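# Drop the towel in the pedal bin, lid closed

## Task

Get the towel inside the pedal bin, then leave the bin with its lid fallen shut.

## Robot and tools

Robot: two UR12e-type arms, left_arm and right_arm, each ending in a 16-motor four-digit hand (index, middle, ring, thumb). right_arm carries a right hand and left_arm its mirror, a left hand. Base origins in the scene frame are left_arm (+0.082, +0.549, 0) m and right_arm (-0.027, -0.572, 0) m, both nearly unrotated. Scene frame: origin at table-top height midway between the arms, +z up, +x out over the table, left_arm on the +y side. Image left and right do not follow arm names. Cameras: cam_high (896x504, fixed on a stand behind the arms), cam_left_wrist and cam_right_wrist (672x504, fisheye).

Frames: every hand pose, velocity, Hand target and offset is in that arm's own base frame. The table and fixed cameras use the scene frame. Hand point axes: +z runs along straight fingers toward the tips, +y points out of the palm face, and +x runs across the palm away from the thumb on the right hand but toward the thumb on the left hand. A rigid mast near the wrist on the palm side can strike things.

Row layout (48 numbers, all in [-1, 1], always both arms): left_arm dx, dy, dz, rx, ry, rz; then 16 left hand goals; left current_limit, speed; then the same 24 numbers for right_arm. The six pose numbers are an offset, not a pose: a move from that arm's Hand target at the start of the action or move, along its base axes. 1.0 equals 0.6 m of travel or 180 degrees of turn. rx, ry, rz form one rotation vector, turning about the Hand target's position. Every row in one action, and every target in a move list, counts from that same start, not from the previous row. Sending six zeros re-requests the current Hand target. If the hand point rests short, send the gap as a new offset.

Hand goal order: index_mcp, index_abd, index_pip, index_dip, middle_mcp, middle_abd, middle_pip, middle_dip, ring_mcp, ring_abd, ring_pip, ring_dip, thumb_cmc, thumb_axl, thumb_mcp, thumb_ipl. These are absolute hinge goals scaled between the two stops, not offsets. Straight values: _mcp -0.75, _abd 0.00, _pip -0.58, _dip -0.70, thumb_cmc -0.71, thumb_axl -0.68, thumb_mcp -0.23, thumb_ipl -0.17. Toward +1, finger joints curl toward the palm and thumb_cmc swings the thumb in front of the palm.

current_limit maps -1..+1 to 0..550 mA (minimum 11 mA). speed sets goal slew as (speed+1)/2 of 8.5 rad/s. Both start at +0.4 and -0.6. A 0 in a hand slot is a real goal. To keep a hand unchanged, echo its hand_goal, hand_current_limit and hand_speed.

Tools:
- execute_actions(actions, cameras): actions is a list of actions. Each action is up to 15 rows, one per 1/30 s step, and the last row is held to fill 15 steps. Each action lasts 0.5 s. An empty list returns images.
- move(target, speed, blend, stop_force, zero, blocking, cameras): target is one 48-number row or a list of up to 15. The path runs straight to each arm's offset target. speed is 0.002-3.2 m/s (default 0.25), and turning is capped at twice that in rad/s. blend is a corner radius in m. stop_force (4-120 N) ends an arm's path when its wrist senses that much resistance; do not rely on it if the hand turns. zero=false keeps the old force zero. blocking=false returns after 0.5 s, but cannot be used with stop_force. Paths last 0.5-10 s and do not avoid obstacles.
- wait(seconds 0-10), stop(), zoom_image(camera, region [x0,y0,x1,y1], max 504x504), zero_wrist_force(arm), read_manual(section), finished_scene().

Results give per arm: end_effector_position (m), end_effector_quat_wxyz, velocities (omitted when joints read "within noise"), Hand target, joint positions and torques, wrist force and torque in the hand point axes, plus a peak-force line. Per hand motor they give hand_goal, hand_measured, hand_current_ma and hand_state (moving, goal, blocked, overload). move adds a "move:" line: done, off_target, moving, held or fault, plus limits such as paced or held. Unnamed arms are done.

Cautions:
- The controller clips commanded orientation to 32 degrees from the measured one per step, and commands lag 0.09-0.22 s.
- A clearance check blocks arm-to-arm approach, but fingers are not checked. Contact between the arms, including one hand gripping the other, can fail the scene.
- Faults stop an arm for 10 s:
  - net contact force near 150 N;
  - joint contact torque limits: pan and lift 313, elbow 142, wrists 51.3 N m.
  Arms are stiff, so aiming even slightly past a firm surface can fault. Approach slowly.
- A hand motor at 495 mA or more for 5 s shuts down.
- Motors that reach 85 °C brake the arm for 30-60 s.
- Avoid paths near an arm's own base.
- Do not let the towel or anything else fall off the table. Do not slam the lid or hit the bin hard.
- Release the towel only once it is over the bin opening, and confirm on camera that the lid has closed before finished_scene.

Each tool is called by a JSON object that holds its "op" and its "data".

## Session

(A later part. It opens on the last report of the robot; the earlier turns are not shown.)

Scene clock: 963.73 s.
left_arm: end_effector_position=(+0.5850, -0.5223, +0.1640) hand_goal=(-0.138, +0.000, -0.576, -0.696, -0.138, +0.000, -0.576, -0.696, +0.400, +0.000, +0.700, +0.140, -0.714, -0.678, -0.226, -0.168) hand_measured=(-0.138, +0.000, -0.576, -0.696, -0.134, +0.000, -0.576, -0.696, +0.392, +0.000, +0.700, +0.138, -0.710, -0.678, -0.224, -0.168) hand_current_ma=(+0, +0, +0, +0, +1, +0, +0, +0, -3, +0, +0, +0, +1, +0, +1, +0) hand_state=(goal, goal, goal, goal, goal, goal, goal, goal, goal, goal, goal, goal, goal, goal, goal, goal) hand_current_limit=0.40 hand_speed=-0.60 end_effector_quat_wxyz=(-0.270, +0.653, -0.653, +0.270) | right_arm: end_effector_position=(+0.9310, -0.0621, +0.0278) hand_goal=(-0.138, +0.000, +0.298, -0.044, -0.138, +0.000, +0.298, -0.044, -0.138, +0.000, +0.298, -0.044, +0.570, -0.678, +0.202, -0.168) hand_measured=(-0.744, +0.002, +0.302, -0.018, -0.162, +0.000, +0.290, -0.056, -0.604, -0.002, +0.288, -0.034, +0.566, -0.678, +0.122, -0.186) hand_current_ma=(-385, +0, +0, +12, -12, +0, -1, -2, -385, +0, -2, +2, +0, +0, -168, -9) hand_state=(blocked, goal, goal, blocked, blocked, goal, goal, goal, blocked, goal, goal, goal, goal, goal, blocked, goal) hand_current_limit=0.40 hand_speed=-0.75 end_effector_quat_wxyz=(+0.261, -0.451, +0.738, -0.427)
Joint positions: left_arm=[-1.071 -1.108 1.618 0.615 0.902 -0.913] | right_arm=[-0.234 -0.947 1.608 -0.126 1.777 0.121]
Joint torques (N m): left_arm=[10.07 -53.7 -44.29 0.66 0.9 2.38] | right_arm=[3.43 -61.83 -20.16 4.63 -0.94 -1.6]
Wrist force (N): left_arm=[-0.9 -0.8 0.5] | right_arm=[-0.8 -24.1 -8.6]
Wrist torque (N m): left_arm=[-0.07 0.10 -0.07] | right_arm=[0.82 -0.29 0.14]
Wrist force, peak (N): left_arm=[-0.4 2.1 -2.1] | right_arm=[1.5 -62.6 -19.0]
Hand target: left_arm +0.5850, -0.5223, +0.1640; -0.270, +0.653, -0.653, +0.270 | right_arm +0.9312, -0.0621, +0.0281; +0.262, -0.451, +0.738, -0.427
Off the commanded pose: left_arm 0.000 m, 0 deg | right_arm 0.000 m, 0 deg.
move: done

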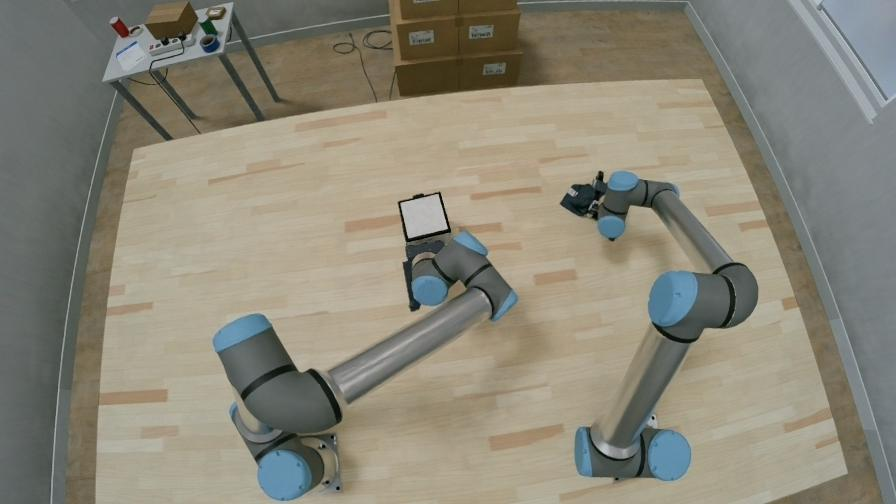

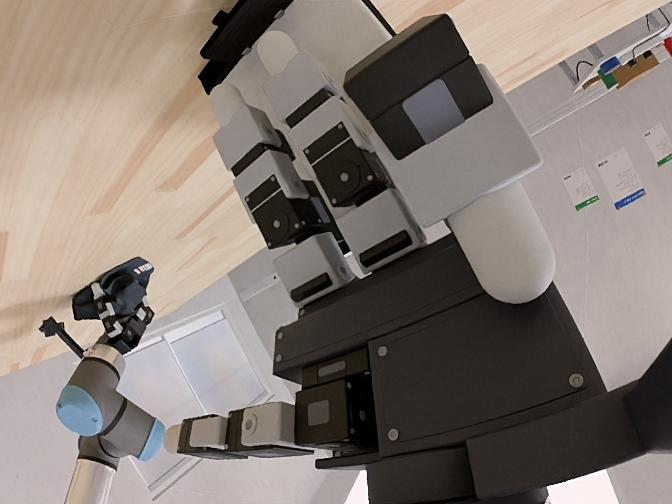

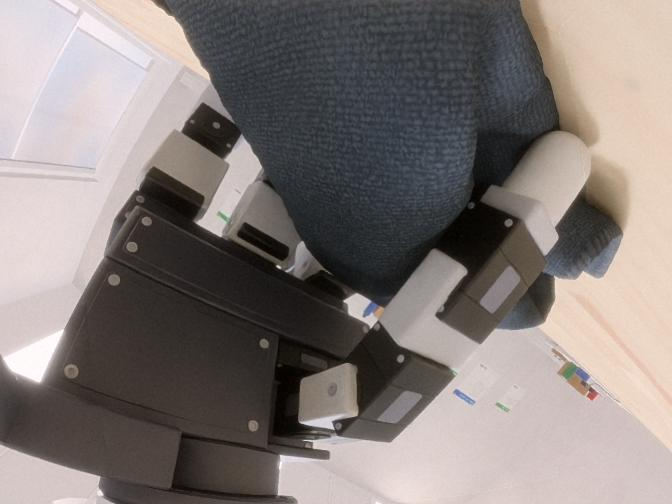

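{"op": "move", "data": {"target": [[0,0.02,0,0,0,0,-0.137,0,-0.576,-0.696,-0.137,0,-0.576,-0.696,0.4,0,0.7,0.14,-0.714,-0.678,-0.226,-0.168,0.4,-0.6,0,0,0.025,0,0,0,-0.137,0,0.299,-0.043,-0.137,0,0.299,-0.043,-0.137,0,0.299,-0.043,0.571,-0.678,0.202,-0.168,0.4,-0.75],[0,0.02,-0.05,0,0,0,-0.137,0,-0.576,-0.696,-0.137,0,-0.576,-0.696,0.4,0,0.7,0.14,-0.714,-0.678,-0.226,-0.168,0.4,-0.6,0,0,0.035,0,0,0,0.068,0,0.445,0.174,0.068,0,0.445,0.174,0.068,0,0.445,0.174,0.571,-0.678,0.35,-0.168,0.4,-0.75]], "speed": 0.05, "cameras": ["all"]}}

{"op": "zoom_image", "data": {"camera": "cam_left_wrist", "region": [20, 180, 200, 360]}}

{"op": "zoom_image", "data": {"camera": "cam_left_wrist", "region": [100, 0, 400, 260]}}

Scene clock: 1000.53 s.
left_arm: end_effector_position=(+0.5850, -0.5103, +0.1339) hand_goal=(-0.138, +0.000, -0.576, -0.696, -0.138, +0.000, -0.576, -0.696, +0.400, +0.000, +0.700, +0.140, -0.714, -0.678, -0.226, -0.168) hand_measured=(-0.138, +0.000, -0.576, -0.696, -0.134, +0.000, -0.576, -0.696, +0.392, +0.000, +0.700, +0.138, -0.710, -0.678, -0.224, -0.168) hand_current_ma=(+0, +0, +0, +0, +1, +0, +0, +0, -3, +0, +0, +0, +1, +0, +1, +0) hand_state=(goal, goal, goal, goal, goal, goal, goal, goal, goal, goal, goal, goal, goal, goal, goal, goal) hand_current_limit=0.40 hand_speed=-0.60 end_effector_quat_wxyz=(-0.270, +0.653, -0.653, +0.270) | right_arm: end_effector_position=(+0.9313, -0.0621, +0.0492) hand_goal=(+0.068, +0.000, +0.444, +0.174, +0.068, +0.000, +0.444, +0.174, +0.068, +0.000, +0.444, +0.174, +0.570, -0.678, +0.350, -0.168) hand_measured=(-0.180, -0.002, +0.352, +0.158, +0.038, +0.000, +0.424, +0.168, +0.062, -0.002, +0.434, +0.170, +0.584, -0.676, +0.192, -0.190) hand_current_ma=(-385, +0, -131, -5, -16, +0, -7, -1, -1, +0, -2, +0, +3, +0, -385, -15) hand_state=(blocked, goal, blocked, goal, blocked, goal, blocked, goal, goal, goal, goal, goal, goal, goal, blocked, blocked) hand_current_limit=0.40 hand_speed=-0.75 end_effector_quat_wxyz=(+0.262, -0.451, +0.738, -0.427)
Joint positions: left_arm=[-1.063 -1.097 1.66 0.555 0.906 -0.903] | right_arm=[-0.234 -0.968 1.598 -0.096 1.777 0.121]
Joint torques (N m): left_arm=[-10.65 -78.31 -43.18 7.33 -2.95 0.42] | right_arm=[6.56 -73.77 -32.21 -1.1 -1.65 -1.67]
Wrist force (N): left_arm=[-0.6 -0.8 -0.3] | right_arm=[-1.8 1.8 -1.7]
Wrist torque (N m): left_arm=[0.03 0.07 -0.13] | right_arm=[0.47 0.21 0.19]
Wrist force, peak (N): left_arm=[-1.2 -1.1 0.6] | right_arm=[-0.8 -24.0 -8.9]
Hand target: left_arm +0.5850, -0.5103, +0.1340; -0.270, +0.653, -0.653, +0.270 | right_arm +0.9312, -0.0621, +0.0491; +0.262, -0.451, +0.738, -0.427
Off the commanded pose: left_arm 0.000 m, 0 deg | right_arm 0.000 m, 0 deg.
move: done

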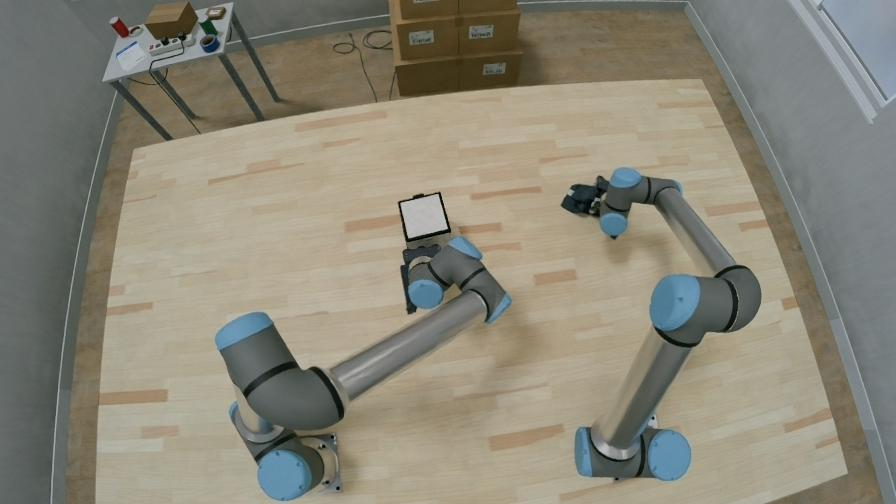

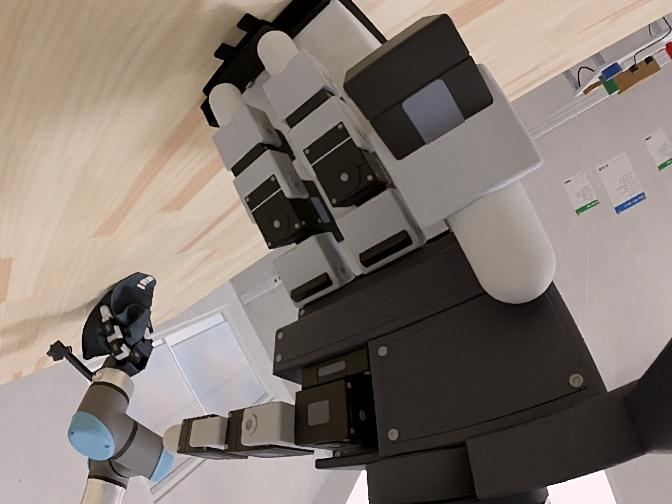

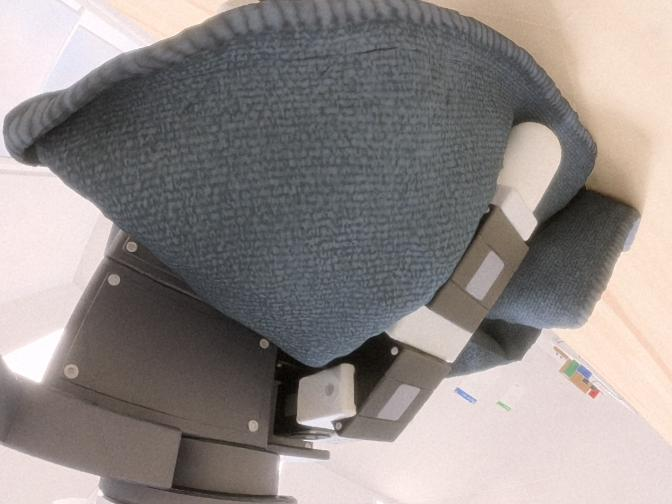

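Scaled by 2.800 from the camera's 672x504 image, which has a finer 960x720 frame.

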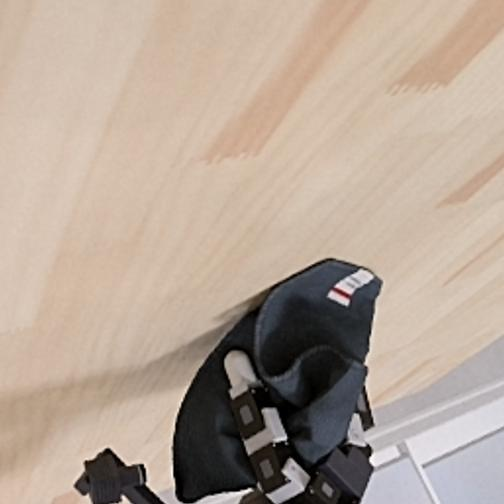

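Scaled by 1.680 from the camera's 672x504 image, which has a finer 960x720 frame.

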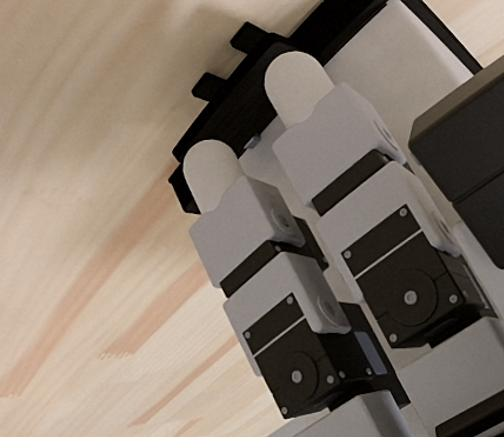

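{"op": "move", "data": {"target": [0,0,0,0,0,0,-0.137,0,-0.576,-0.696,-0.137,0,-0.576,-0.696,0.4,0,0.7,0.14,-0.714,-0.678,-0.226,-0.168,0.4,-0.6,0,0,0.35,0,0,0,0.068,0,0.445,0.174,0.068,0,0.445,0.174,0.068,0,0.445,0.174,0.571,-0.678,0.35,-0.168,0.4,-0.75], "speed": 0.15, "cameras": ["all"]}}

{"op": "zoom_image", "data": {"camera": "cam_left_wrist", "region": [20, 180, 300, 460]}}

{"op": "zoom_image", "data": {"camera": "cam_high", "region": [540, 90, 720, 250]}}

Scene clock: 1032.37 s.
left_arm: end_effector_position=(+0.5850, -0.5103, +0.1340) hand_goal=(-0.138, +0.000, -0.576, -0.696, -0.138, +0.000, -0.576, -0.696, +0.400, +0.000, +0.700, +0.140, -0.714, -0.678, -0.226, -0.168) hand_measured=(-0.138, +0.000, -0.576, -0.696, -0.134, +0.000, -0.576, -0.696, +0.392, +0.000, +0.700, +0.138, -0.710, -0.678, -0.224, -0.168) hand_current_ma=(+0, +0, +0, +0, +1, +0, +0, +0, -3, +0, +0, +0, +1, +0, +1, +0) hand_state=(goal, goal, goal, goal, goal, goal, goal, goal, goal, goal, goal, goal, goal, goal, goal, goal) hand_current_limit=0.40 hand_speed=-0.60 end_effector_quat_wxyz=(-0.270, +0.653, -0.653, +0.270) | right_arm: end_effector_position=(+0.9313, -0.0621, +0.2593) hand_goal=(+0.068, +0.000, +0.444, +0.174, +0.068, +0.000, +0.444, +0.174, +0.068, +0.000, +0.444, +0.174, +0.570, -0.678, +0.350, -0.168) hand_measured=(-0.180, -0.002, +0.356, +0.162, +0.040, +0.000, +0.424, +0.168, +0.062, -0.002, +0.436, +0.170, +0.584, -0.676, +0.192, -0.190) hand_current_ma=(-385, +0, -121, -3, -16, +0, -6, -1, -1, +0, -1, +0, +3, +0, -385, -15) hand_state=(blocked, goal, blocked, goal, blocked, goal, goal, goal, goal, goal, goal, goal, goal, goal, blocked, blocked) hand_current_limit=0.40 hand_speed=-0.75 end_effector_quat_wxyz=(+0.262, -0.451, +0.738, -0.427)
Joint positions: left_arm=[-1.063 -1.097 1.66 0.555 0.906 -0.903] | right_arm=[-0.234 -1.124 1.434 0.223 1.777 0.121]
Joint torques (N m): left_arm=[-9.69 -78.32 -43.18 7.17 -2.8 1.86] | right_arm=[5.93 -65.03 -33.3 1.82 -1.83 -2.06]
Wrist force (N): left_arm=[-0.9 -0.7 -0.3] | right_arm=[-1.9 1.7 -1.7]
Wrist torque (N m): left_arm=[0.04 0.10 -0.15] | right_arm=[0.44 0.24 0.15]
Wrist force, peak (N): left_arm=[-1.2 -1.1 -0.1] | right_arm=[-1.6 4.3 -0.5]
Hand target: left_arm +0.5850, -0.5103, +0.1340; -0.270, +0.653, -0.653, +0.270 | right_arm +0.9312, -0.0621, +0.2591; +0.262, -0.451, +0.738, -0.427
Off the commanded pose: left_arm 0.000 m, 0 deg | right_arm 0.000 m, 0 deg.
move: done

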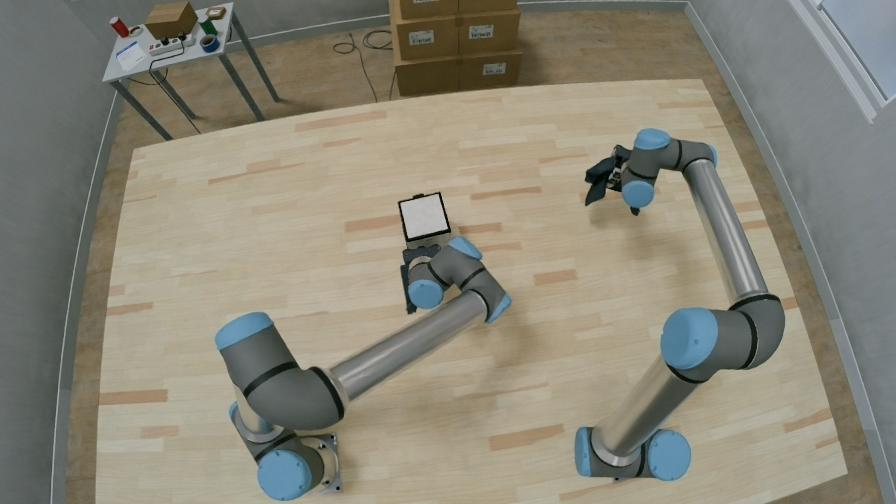

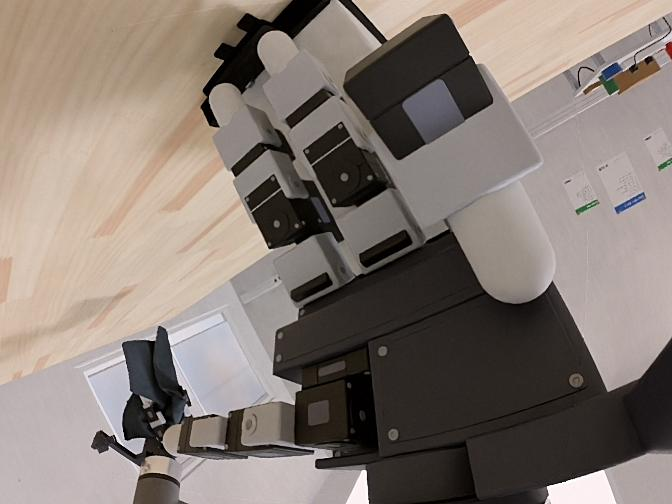

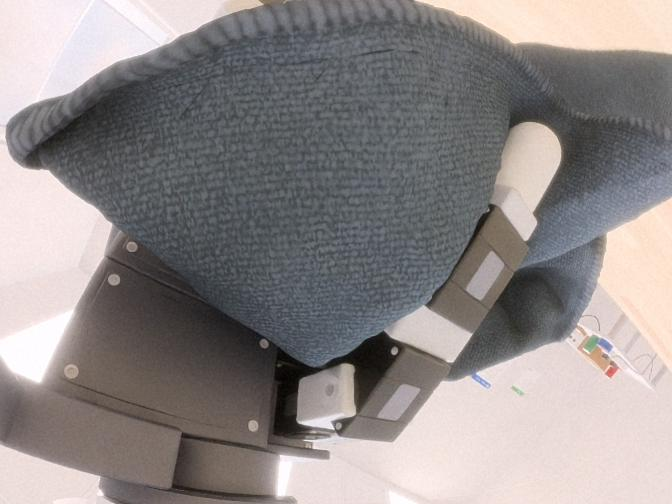

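Scaled by 1.800 from the camera's 672x504 image, which has a finer 960x720 frame.

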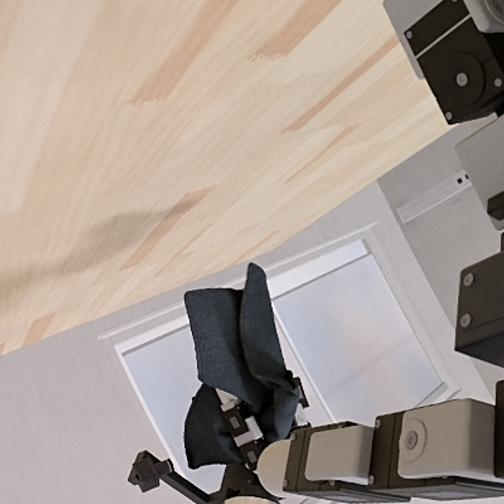

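Scaled by 2.800 from the camera's 896x504 image, which has a finer 1280x720 frame.

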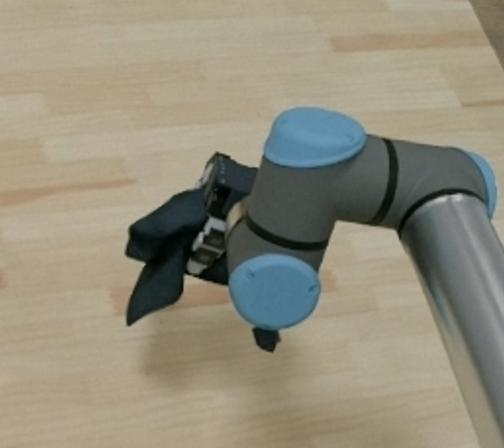

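{"op": "move", "data": {"target": [0,0,0,0,0,0,-0.137,0,-0.576,-0.696,-0.137,0,-0.576,-0.696,0.4,0,0.7,0.14,0.571,-0.678,-0.226,-0.168,0.4,-0.6,-0.1573,0.5597,0.3183,0.0196,0.0817,0.1491,0.068,0,0.445,0.174,0.068,0,0.445,0.174,0.068,0,0.445,0.174,0.571,-0.678,0.35,-0.168,0.4,-0.75], "speed": 0.25, "cameras": ["all"]}}

{"op": "zoom_image", "data": {"camera": "cam_high", "region": [370, 90, 620, 330]}}

Scene clock: 1067.70 s.
left_arm: end_effector_position=(+0.5850, -0.5103, +0.1340) hand_goal=(-0.138, +0.000, -0.576, -0.696, -0.138, +0.000, -0.576, -0.696, +0.400, +0.000, +0.700, +0.140, +0.570, -0.678, -0.226, -0.168) hand_measured=(-0.138, +0.000, -0.576, -0.696, -0.134, +0.000, -0.576, -0.696, +0.392, +0.000, +0.700, +0.138, +0.568, -0.678, -0.224, -0.168) hand_current_ma=(+0, +0, +0, +0, +1, +0, +0, +0, -3, +0, +0, +0, +0, +0, +1, +0) hand_state=(goal, goal, goal, goal, goal, goal, goal, goal, goal, goal, goal, goal, goal, goal, goal, goal) hand_current_limit=0.40 hand_speed=-0.60 end_effector_quat_wxyz=(-0.270, +0.653, -0.653, +0.270) | right_arm: end_effector_position=(+0.8369, +0.2737, +0.4499) hand_goal=(+0.068, +0.000, +0.444, +0.174, +0.068, +0.000, +0.444, +0.174, +0.068, +0.000, +0.444, +0.174, +0.570, -0.678, +0.350, -0.168) hand_measured=(-0.180, -0.002, +0.356, +0.162, +0.040, +0.000, +0.424, +0.170, +0.062, -0.002, +0.436, +0.170, +0.584, -0.676, +0.192, -0.190) hand_current_ma=(-385, +0, -121, -3, -16, +0, -6, +0, -1, +0, -1, +0, +3, +0, -385, -15) hand_state=(blocked, goal, blocked, goal, blocked, goal, goal, goal, goal, goal, goal, goal, goal, goal, blocked, blocked) hand_current_limit=0.40 hand_speed=-0.75 end_effector_quat_wxyz=(-0.271, +0.652, -0.654, +0.272)
Joint positions: left_arm=[-1.063 -1.097 1.66 0.555 0.906 -0.903] | right_arm=[0.105 -1.135 1.078 0.843 1.647 0.076]
Joint torques (N m): left_arm=[-9.27 -77.53 -42.7 6.71 -2.48 1.95] | right_arm=[3.65 -98.8 -42.83 3.75 3.78 2.34]
Wrist force (N): left_arm=[-1.0 -0.9 -0.3] | right_arm=[-2.0 1.1 -1.4]
Wrist torque (N m): left_arm=[0.06 0.15 -0.20] | right_arm=[0.42 0.27 0.10]
Wrist force, peak (N): left_arm=[-1.0 -1.2 -0.5] | right_arm=[-4.0 0.2 -2.2]
Hand target: left_arm +0.5850, -0.5103, +0.1340; -0.270, +0.653, -0.653, +0.270 | right_arm +0.8369, +0.2737, +0.4501; -0.271, +0.652, -0.654, +0.272
Off the commanded pose: left_arm 0.000 m, 0 deg | right_arm 0.000 m, 0 deg.
move: done

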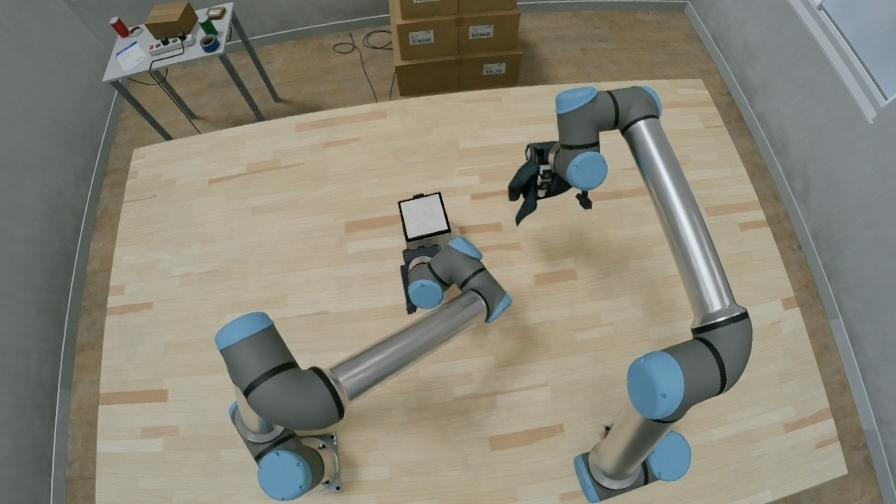

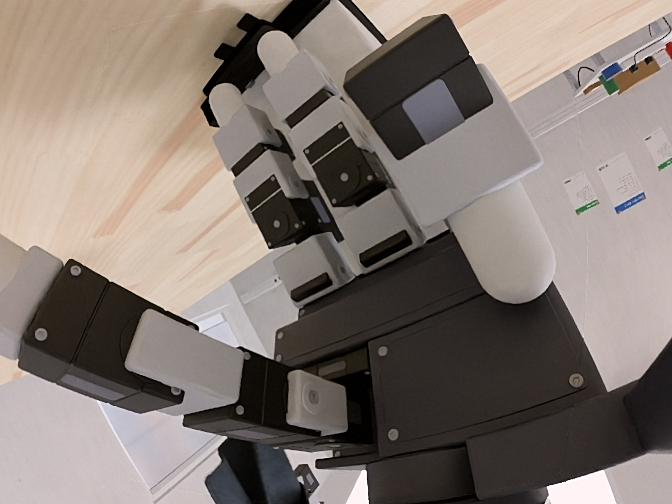

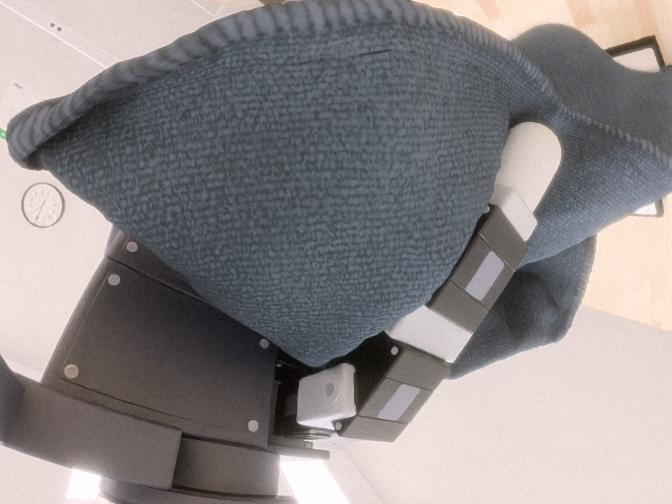

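Scaled by 2.016 from the camera's 896x504 image, which has a finer 1280x720 frame.

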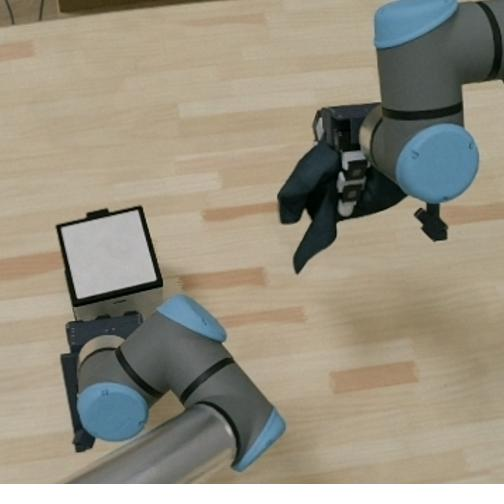

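{"op": "move", "data": {"target": [0,0,-0.085,0,0,0,-0.137,0,-0.576,-0.696,-0.137,0,-0.576,-0.696,0.4,0,0.7,0.14,0.571,-0.678,-0.226,-0.168,0.75,-0.6,0,0,0,0,0,0,0.068,0,0.445,0.174,0.068,0,0.445,0.174,0.068,0,0.445,0.174,0.571,-0.678,0.35,-0.168,0.4,-0.75], "speed": 0.02, "stop_force": 5, "cameras": ["cam_high", "cam_left_wrist"]}}

{"op": "zoom_image", "data": {"camera": "cam_high", "region": [370, 160, 530, 330]}}

{"op": "zoom_image", "data": {"camera": "cam_left_wrist", "region": [100, 0, 400, 260]}}

Scene clock: 1079.37 s.
left_arm: end_effector_position=(+0.5850, -0.5103, +0.0829) hand_goal=(-0.138, +0.000, -0.576, -0.696, -0.138, +0.000, -0.576, -0.696, +0.400, +0.000, +0.700, +0.140, +0.570, -0.678, -0.226, -0.168) hand_measured=(-0.132, +0.000, -0.574, -0.696, -0.116, +0.000, -0.566, -0.694, +0.392, +0.000, +0.700, +0.138, +0.568, -0.678, -0.224, -0.168) hand_current_ma=(+2, +0, +0, +0, +19, +0, +4, +0, -3, +0, +0, +0, +0, +0, +1, +0) hand_state=(goal, goal, goal, goal, blocked, goal, goal, goal, goal, goal, goal, goal, goal, goal, goal, goal) hand_current_limit=0.75 hand_speed=-0.60 end_effector_quat_wxyz=(-0.270, +0.653, -0.653, +0.270) | right_arm: end_effector_position=(+0.8369, +0.2737, +0.4501) hand_goal=(+0.068, +0.000, +0.444, +0.174, +0.068, +0.000, +0.444, +0.174, +0.068, +0.000, +0.444, +0.174, +0.570, -0.678, +0.350, -0.168) hand_measured=(-0.180, -0.002, +0.356, +0.162, +0.040, +0.000, +0.424, +0.170, +0.062, -0.002, +0.436, +0.170, +0.584, -0.676, +0.192, -0.190) hand_current_ma=(-385, +0, -121, -3, -16, +0, -6, +0, -1, +0, -1, +0, +3, +0, -385, -15) hand_state=(blocked, goal, blocked, goal, blocked, goal, goal, goal, goal, goal, goal, goal, goal, goal, blocked, blocked) hand_current_limit=0.40 hand_speed=-0.75 end_effector_quat_wxyz=(-0.271, +0.652, -0.654, +0.272)
Joint positions: left_arm=[-1.063 -1.05 1.691 0.476 0.906 -0.903] | right_arm=[0.105 -1.135 1.078 0.843 1.647 0.076]
Joint torques (N m): left_arm=[-7.94 -78.89 -40.29 6.95 -0.55 -1.26] | right_arm=[6.26 -96.49 -47.89 4.08 3.68 3.53]
Wrist force (N): left_arm=[-1.0 -0.3 -2.1] | right_arm=[-1.8 1.0 -1.1]
Wrist torque (N m): left_arm=[0.01 0.12 -0.21] | right_arm=[0.38 0.25 0.09]
Wrist force, peak (N): left_arm=[-0.9 -1.4 -4.1] | right_arm=[-2.1 1.0 -1.5]
Hand target: left_arm +0.5850, -0.5103, +0.0830; -0.270, +0.653, -0.653, +0.270 | right_arm +0.8369, +0.2737, +0.4501; -0.271, +0.652, -0.654, +0.272
Off the commanded pose: left_arm 0.000 m, 0 deg | right_arm 0.000 m, 0 deg.
move: done
Images, in order (width x height): cam_high 896x504, cam_left_wrist 672x504.

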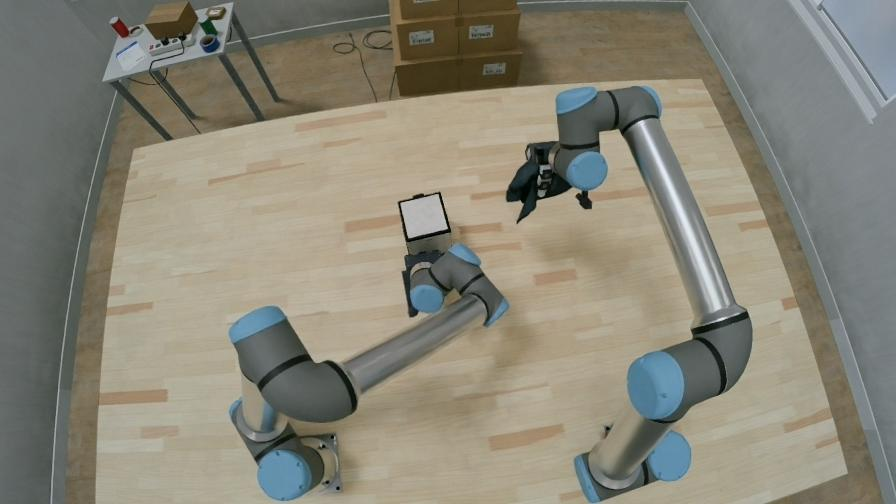

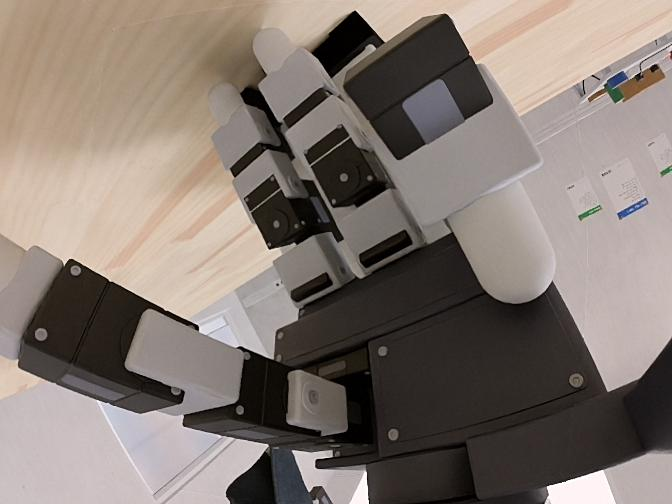

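Scaled by 2.965 from the camera's 896x504 image, which has a finer 1280x720 frame.

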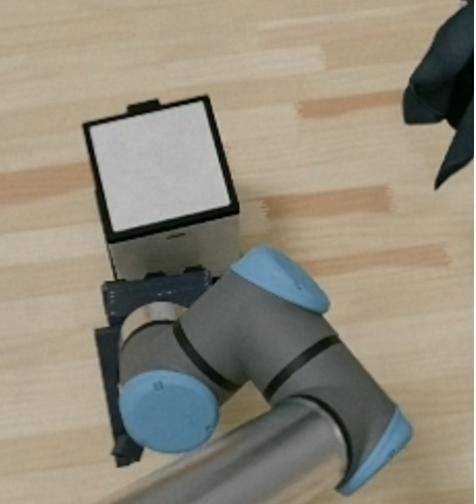

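Scaled by 1.680 from the camera's 672x504 image, which has a finer 960x720 frame.

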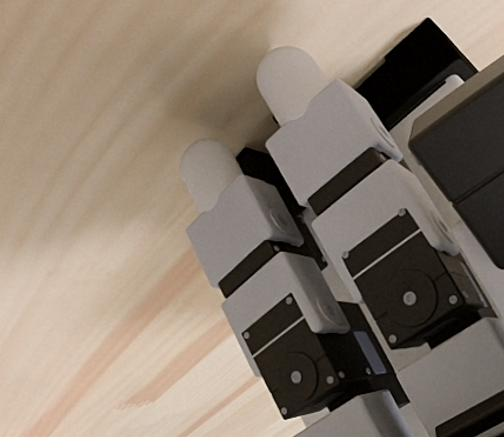

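{"op": "zoom_image", "data": {"camera": "cam_left_wrist", "region": [180, 0, 420, 130]}}

Scaled by 2.100 from the camera's 672x504 image, which has a finer 960x720 frame.

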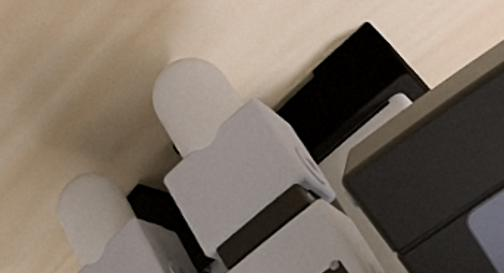

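{"op": "move", "data": {"target": [[0,0,0.08,0,0,0,-0.137,0,-0.576,-0.696,-0.137,0,-0.576,-0.696,0.4,0,0.7,0.14,0.571,-0.678,-0.226,-0.168,0.75,-0.6,0,0,0,0,0,0,0.068,0,0.445,0.174,0.068,0,0.445,0.174,0.068,0,0.445,0.174,0.571,-0.678,0.35,-0.168,0.4,-0.75],[0.034,0,0.08,0,0,0,-0.137,0,-0.576,-0.696,-0.137,0,-0.576,-0.696,0.4,0,0.7,0.14,0.571,-0.678,-0.226,-0.168,0.75,-0.6,0,0,0,0,0,0,0.068,0,0.445,0.174,0.068,0,0.445,0.174,0.068,0,0.445,0.174,0.571,-0.678,0.35,-0.168,0.4,-0.75]], "speed": 0.08, "cameras": ["cam_left_wrist"]}}

{"op": "zoom_image", "data": {"camera": "cam_left_wrist", "region": [160, 0, 400, 160]}}

Scene clock: 1136.10 s.
left_arm: end_effector_position=(+0.6055, -0.5104, +0.1309) hand_goal=(-0.138, +0.000, -0.576, -0.696, -0.138, +0.000, -0.576, -0.696, +0.400, +0.000, +0.700, +0.140, +0.570, -0.678, -0.226, -0.168) hand_measured=(-0.134, +0.000, -0.574, -0.696, -0.124, +0.000, -0.574, -0.694, +0.392, +0.000, +0.700, +0.138, +0.568, -0.678, -0.224, -0.168) hand_current_ma=(+1, +0, +0, +0, +9, +0, +0, +0, -3, +0, +0, +0, +0, +0, +1, +0) hand_state=(goal, goal, goal, goal, goal, goal, goal, goal, goal, goal, goal, goal, goal, goal, goal, goal) hand_current_limit=0.75 hand_speed=-0.60 end_effector_quat_wxyz=(-0.270, +0.653, -0.653, +0.271) end_effector_velocity=(-0.002, +0.002, -0.001) end_effector_angular_velocity=(+0.002, +0.001, +0.002) | right_arm: end_effector_position=(+0.8369, +0.2737, +0.4501) hand_goal=(+0.068, +0.000, +0.444, +0.174, +0.068, +0.000, +0.444, +0.174, +0.068, +0.000, +0.444, +0.174, +0.570, -0.678, +0.350, -0.168) hand_measured=(-0.180, -0.002, +0.356, +0.162, +0.040, +0.000, +0.424, +0.170, +0.062, -0.002, +0.436, +0.170, +0.584, -0.676, +0.192, -0.190) hand_current_ma=(-385, +0, -121, -3, -16, +0, -6, +0, -1, +0, -1, +0, +3, +0, -385, -15) hand_state=(blocked, goal, blocked, goal, blocked, goal, goal, goal, goal, goal, goal, goal, goal, goal, blocked, blocked) hand_current_limit=0.40 hand_speed=-0.75 end_effector_quat_wxyz=(-0.271, +0.652, -0.654, +0.272)
Joint positions: left_arm=[-1.036 -1.077 1.63 0.546 0.918 -0.873] | right_arm=[0.105 -1.135 1.078 0.843 1.647 0.076]
Joint velocities: left_arm=[-0.001 -0.002 0.006 0 -0.002 -0.003] | right_arm=[within noise]
Joint torques (N m): left_arm=[-8.57 -80.93 -20.72 3.03 -3.2 -2.29] | right_arm=[5.81 -91.23 -47.56 3.73 3.71 4.05]
Wrist force (N): left_arm=[-0.2 2.2 -1.8] | right_arm=[-1.8 1.2 -1.1]
Wrist torque (N m): left_arm=[0.25 0.05 -0.02] | right_arm=[0.40 0.26 0.09]
Wrist force, peak (N): left_arm=[-0.8 2.0 -4.4] | right_arm=[-2.1 1.4 -1.2]
Hand target: left_arm +0.6054, -0.5103, +0.1310; -0.270, +0.653, -0.653, +0.270 | right_arm +0.8369, +0.2737, +0.4501; -0.271, +0.652, -0.654, +0.272
Off the commanded pose: left_arm 0.000 m, 0 deg | right_arm 0.000 m, 0 deg.
move: done
Images, in order (width x height): cam_left_wrist 672x504.

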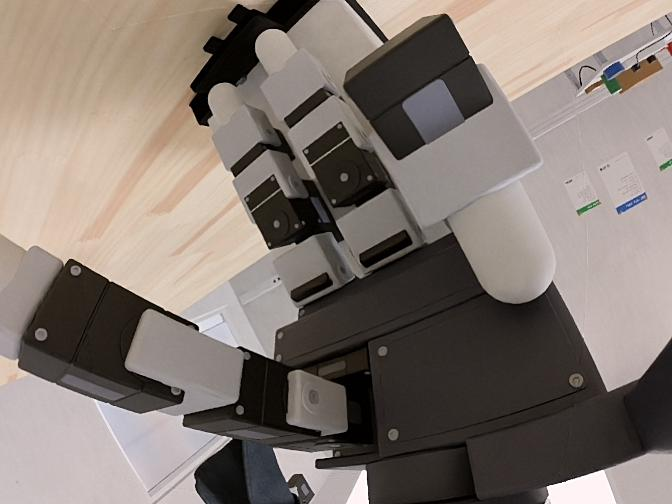

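Scaled by 2.100 from the camera's 672x504 image, which has a finer 960x720 frame.

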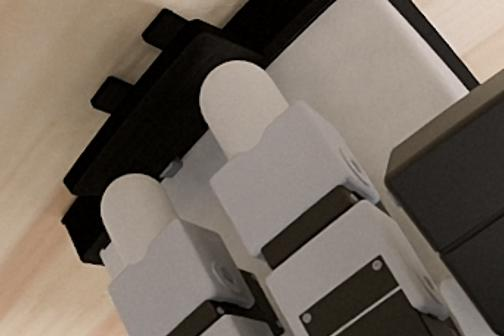

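{"op": "move", "data": {"target": [[-0.0683,0,0,0,0,0,-0.137,0,-0.576,-0.696,-0.137,0,-0.576,-0.696,0.4,0,0.7,0.14,0.571,-0.678,-0.226,-0.168,0.75,-0.6,0,0,0,0,0,0,0.068,0,0.445,0.174,0.068,0,0.445,0.174,0.068,0,0.445,0.174,0.571,-0.678,0.35,-0.168,0.4,-0.75],[-0.0683,0,0,0,0,0,-0.479,0,-0.576,-0.696,-0.479,0,-0.576,-0.696,0.4,0,0.7,0.14,0.571,-0.678,-0.226,-0.168,0.75,-0.6,0,0,0,0,0,0,0.068,0,0.445,0.174,0.068,0,0.445,0.174,0.068,0,0.445,0.174,0.571,-0.678,0.35,-0.168,0.4,-0.75]], "speed": 0.08, "cameras": ["cam_left_wrist"]}}

{"op": "zoom_image", "data": {"camera": "cam_left_wrist", "region": [160, 0, 400, 160]}}

Scene clock: 1197.57 s.
left_arm: end_effector_position=(+0.5644, -0.5103, +0.1310) hand_goal=(-0.480, +0.000, -0.576, -0.696, -0.480, +0.000, -0.576, -0.696, +0.400, +0.000, +0.700, +0.140, +0.570, -0.678, -0.226, -0.168) hand_measured=(-0.468, +0.000, -0.574, -0.696, -0.468, +0.000, -0.574, -0.694, +0.392, +0.000, +0.700, +0.138, +0.568, -0.678, -0.224, -0.168) hand_current_ma=(+7, +0, +0, +0, +6, +0, +0, +0, -3, +0, +0, +0, +0, +0, +1, +0) hand_state=(goal, goal, goal, goal, goal, goal, goal, goal, goal, goal, goal, goal, goal, goal, goal, goal) hand_current_limit=0.75 hand_speed=-0.60 end_effector_quat_wxyz=(-0.270, +0.653, -0.654, +0.270) | right_arm: end_effector_position=(+0.8369, +0.2737, +0.4501) hand_goal=(+0.068, +0.000, +0.444, +0.174, +0.068, +0.000, +0.444, +0.174, +0.068, +0.000, +0.444, +0.174, +0.570, -0.678, +0.350, -0.168) hand_measured=(-0.180, -0.002, +0.356, +0.162, +0.040, +0.000, +0.424, +0.170, +0.062, -0.002, +0.436, +0.170, +0.584, -0.676, +0.192, -0.190) hand_current_ma=(-385, +0, -121, -3, -16, +0, -6, +0, -1, +0, -1, +0, +3, +0, -385, -15) hand_state=(blocked, goal, blocked, goal, blocked, goal, goal, goal, goal, goal, goal, goal, goal, goal, blocked, blocked) hand_current_limit=0.40 hand_speed=-0.75 end_effector_quat_wxyz=(-0.271, +0.652, -0.654, +0.272)
Joint positions: left_arm=[-1.091 -1.111 1.693 0.556 0.894 -0.936] | right_arm=[0.105 -1.135 1.078 0.843 1.647 0.076]
Joint torques (N m): left_arm=[11.04 -50.03 -42.81 -0.13 0.89 2.29] | right_arm=[5.41 -89.44 -47.72 4 3.67 3.53]
Wrist force (N): left_arm=[-0.2 -0.9 -0.1] | right_arm=[-1.9 0.9 -1.1]
Wrist torque (N m): left_arm=[-0.03 0.08 -0.15] | right_arm=[0.36 0.26 0.08]
Wrist force, peak (N): left_arm=[-0.1 1.5 -2.8] | right_arm=[-2.3 1.1 -1.3]
Hand target: left_arm +0.5644, -0.5103, +0.1310; -0.270, +0.653, -0.653, +0.270 | right_arm +0.8369, +0.2737, +0.4501; -0.271, +0.652, -0.654, +0.272
Off the commanded pose: left_arm 0.000 m, 0 deg | right_arm 0.000 m, 0 deg.
move: done
Images, in order (width x height): cam_left_wrist 672x504.

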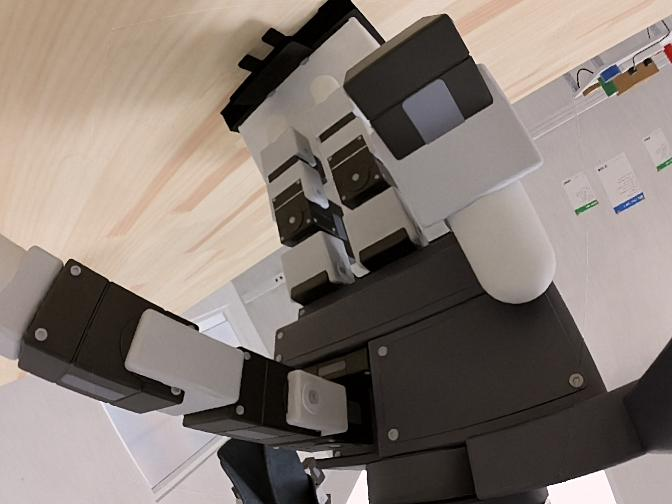

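Scaled by 2.100 from the camera's 672x504 image, which has a finer 960x720 frame.

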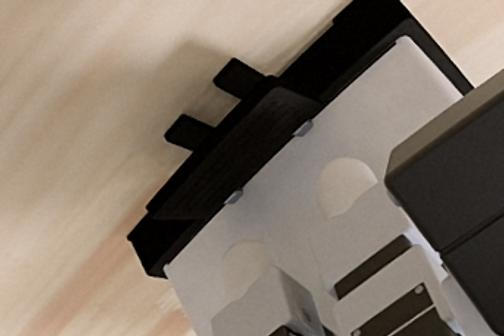

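{"op": "move", "data": {"target": [[0.01,-0.0133,0,0,0,0,-0.479,0,-0.576,-0.696,-0.479,0,-0.576,-0.696,0.4,0,0.7,0.14,0.571,-0.678,-0.226,-0.168,0.75,-0.6,0,0,0,0,0,0,0.068,0,0.445,0.174,0.068,0,0.445,0.174,0.068,0,0.445,0.174,0.571,-0.678,0.35,-0.168,0.4,-0.75],[0.01,-0.0133,-0.105,0,0,0,-0.479,0,-0.576,-0.696,-0.479,0,-0.576,-0.696,0.4,0,0.7,0.14,0.571,-0.678,-0.226,-0.168,0.75,-0.6,0,0,0,0,0,0,0.068,0,0.445,0.174,0.068,0,0.445,0.174,0.068,0,0.445,0.174,0.571,-0.678,0.35,-0.168,0.4,-0.75]], "speed": 0.02, "stop_force": 5, "cameras": ["cam_high", "cam_left_wrist"]}}

{"op": "zoom_image", "data": {"camera": "cam_left_wrist", "region": [160, 0, 400, 160]}}

{"op": "zoom_image", "data": {"camera": "cam_high", "region": [370, 160, 530, 330]}}

Scene clock: 1246.13 s.
left_arm: end_effector_position=(+0.5704, -0.5182, +0.0990) hand_goal=(-0.480, +0.000, -0.576, -0.696, -0.480, +0.000, -0.576, -0.696, +0.400, +0.000, +0.700, +0.140, +0.570, -0.678, -0.226, -0.168) hand_measured=(-0.472, +0.000, -0.572, -0.692, -0.468, +0.000, -0.574, -0.694, +0.392, +0.000, +0.700, +0.138, +0.568, -0.678, -0.224, -0.168) hand_current_ma=(+4, +0, +1, +1, +6, +0, +0, +0, -3, +0, +0, +0, +0, +0, +1, +0) hand_state=(goal, goal, goal, goal, goal, goal, goal, goal, goal, goal, goal, goal, goal, goal, goal, goal) hand_current_limit=0.75 hand_speed=-0.60 end_effector_quat_wxyz=(-0.270, +0.653, -0.653, +0.270) | right_arm: end_effector_position=(+0.8369, +0.2737, +0.4501) hand_goal=(+0.068, +0.000, +0.444, +0.174, +0.068, +0.000, +0.444, +0.174, +0.068, +0.000, +0.444, +0.174, +0.570, -0.678, +0.350, -0.168) hand_measured=(-0.180, -0.002, +0.356, +0.162, +0.040, +0.000, +0.424, +0.170, +0.062, -0.002, +0.436, +0.170, +0.584, -0.676, +0.192, -0.190) hand_current_ma=(-385, +0, -121, -3, -16, +0, -6, +0, -1, +0, -1, +0, +3, +0, -385, -15) hand_state=(blocked, goal, blocked, goal, blocked, goal, goal, goal, goal, goal, goal, goal, goal, goal, blocked, blocked) hand_current_limit=0.40 hand_speed=-0.75 end_effector_quat_wxyz=(-0.271, +0.652, -0.654, +0.272)
Joint positions: left_arm=[-1.088 -1.068 1.691 0.513 0.895 -0.933] | right_arm=[0.105 -1.135 1.078 0.843 1.647 0.076]
Joint torques (N m): left_arm=[-7.07 -75.68 -40.13 7.04 -1.94 -1.68] | right_arm=[5.68 -90.14 -47.4 3.86 3.96 3.37]
Wrist force (N): left_arm=[-0.3 -2.6 -5.0] | right_arm=[-1.7 1.3 -0.9]
Wrist torque (N m): left_arm=[0.35 0.17 -0.22] | right_arm=[0.40 0.24 0.10]
Wrist force, peak (N): left_arm=[-0.1 -4.5 -9.1] | right_arm=[-2.2 1.1 -1.3]
Hand target: left_arm +0.5704, -0.5182, +0.0990; -0.270, +0.653, -0.653, +0.270 (not the last commanded pose) | right_arm +0.8369, +0.2737, +0.4501; -0.271, +0.652, -0.654, +0.272
Off the commanded pose: left_arm 0.031 m, 0 deg | right_arm 0.000 m, 0 deg.
move: contact (left_arm); path passed 1 of 2 targets
Images, in order (width x height): cam_high 896x504, cam_left_wrist 672x504.

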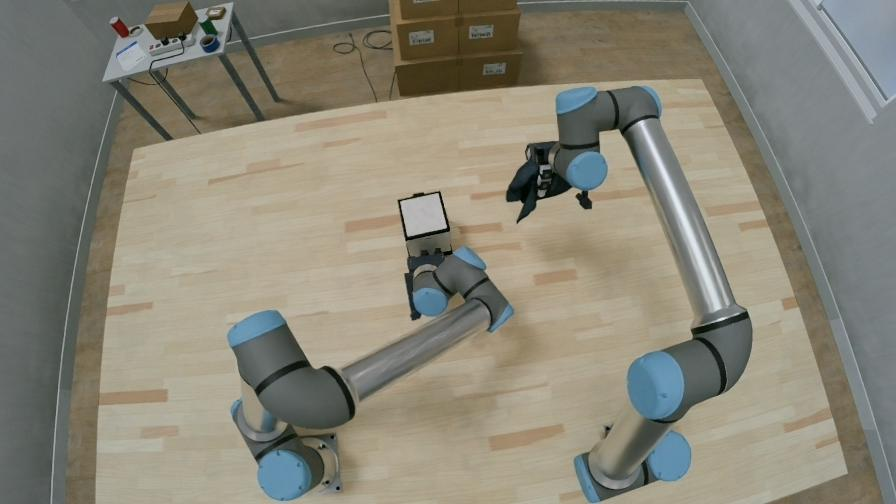

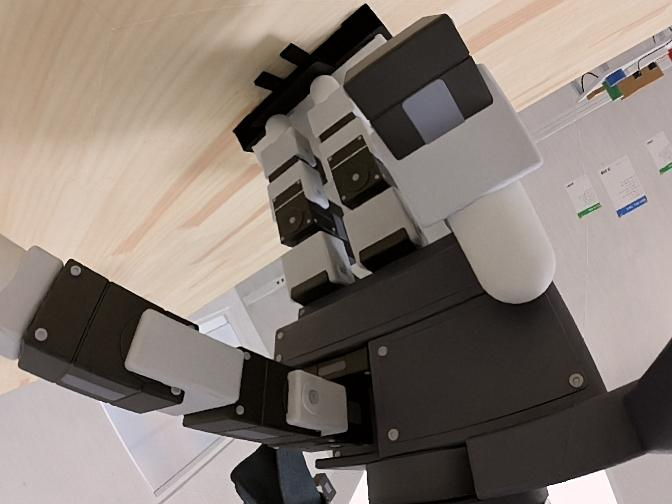

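Scaled by 2.100 from the camera's 672x504 image, which has a finer 960x720 frame.

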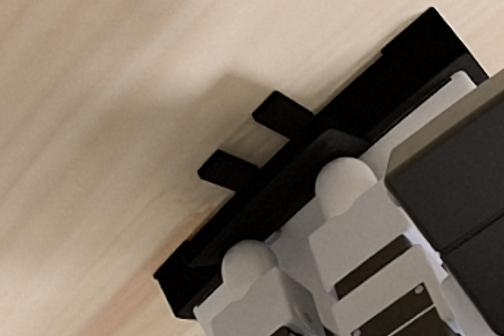

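Scaled by 2.965 from the camera's 896x504 image, which has a finer 1280x720 frame.

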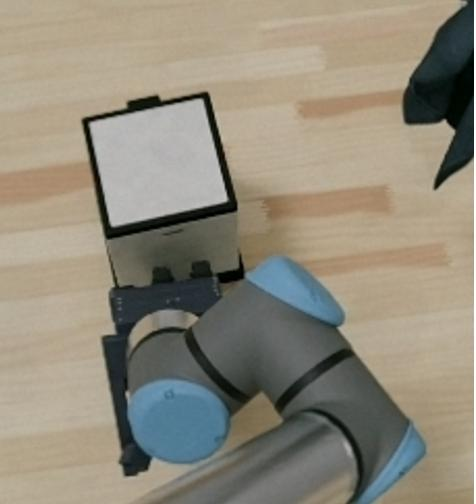

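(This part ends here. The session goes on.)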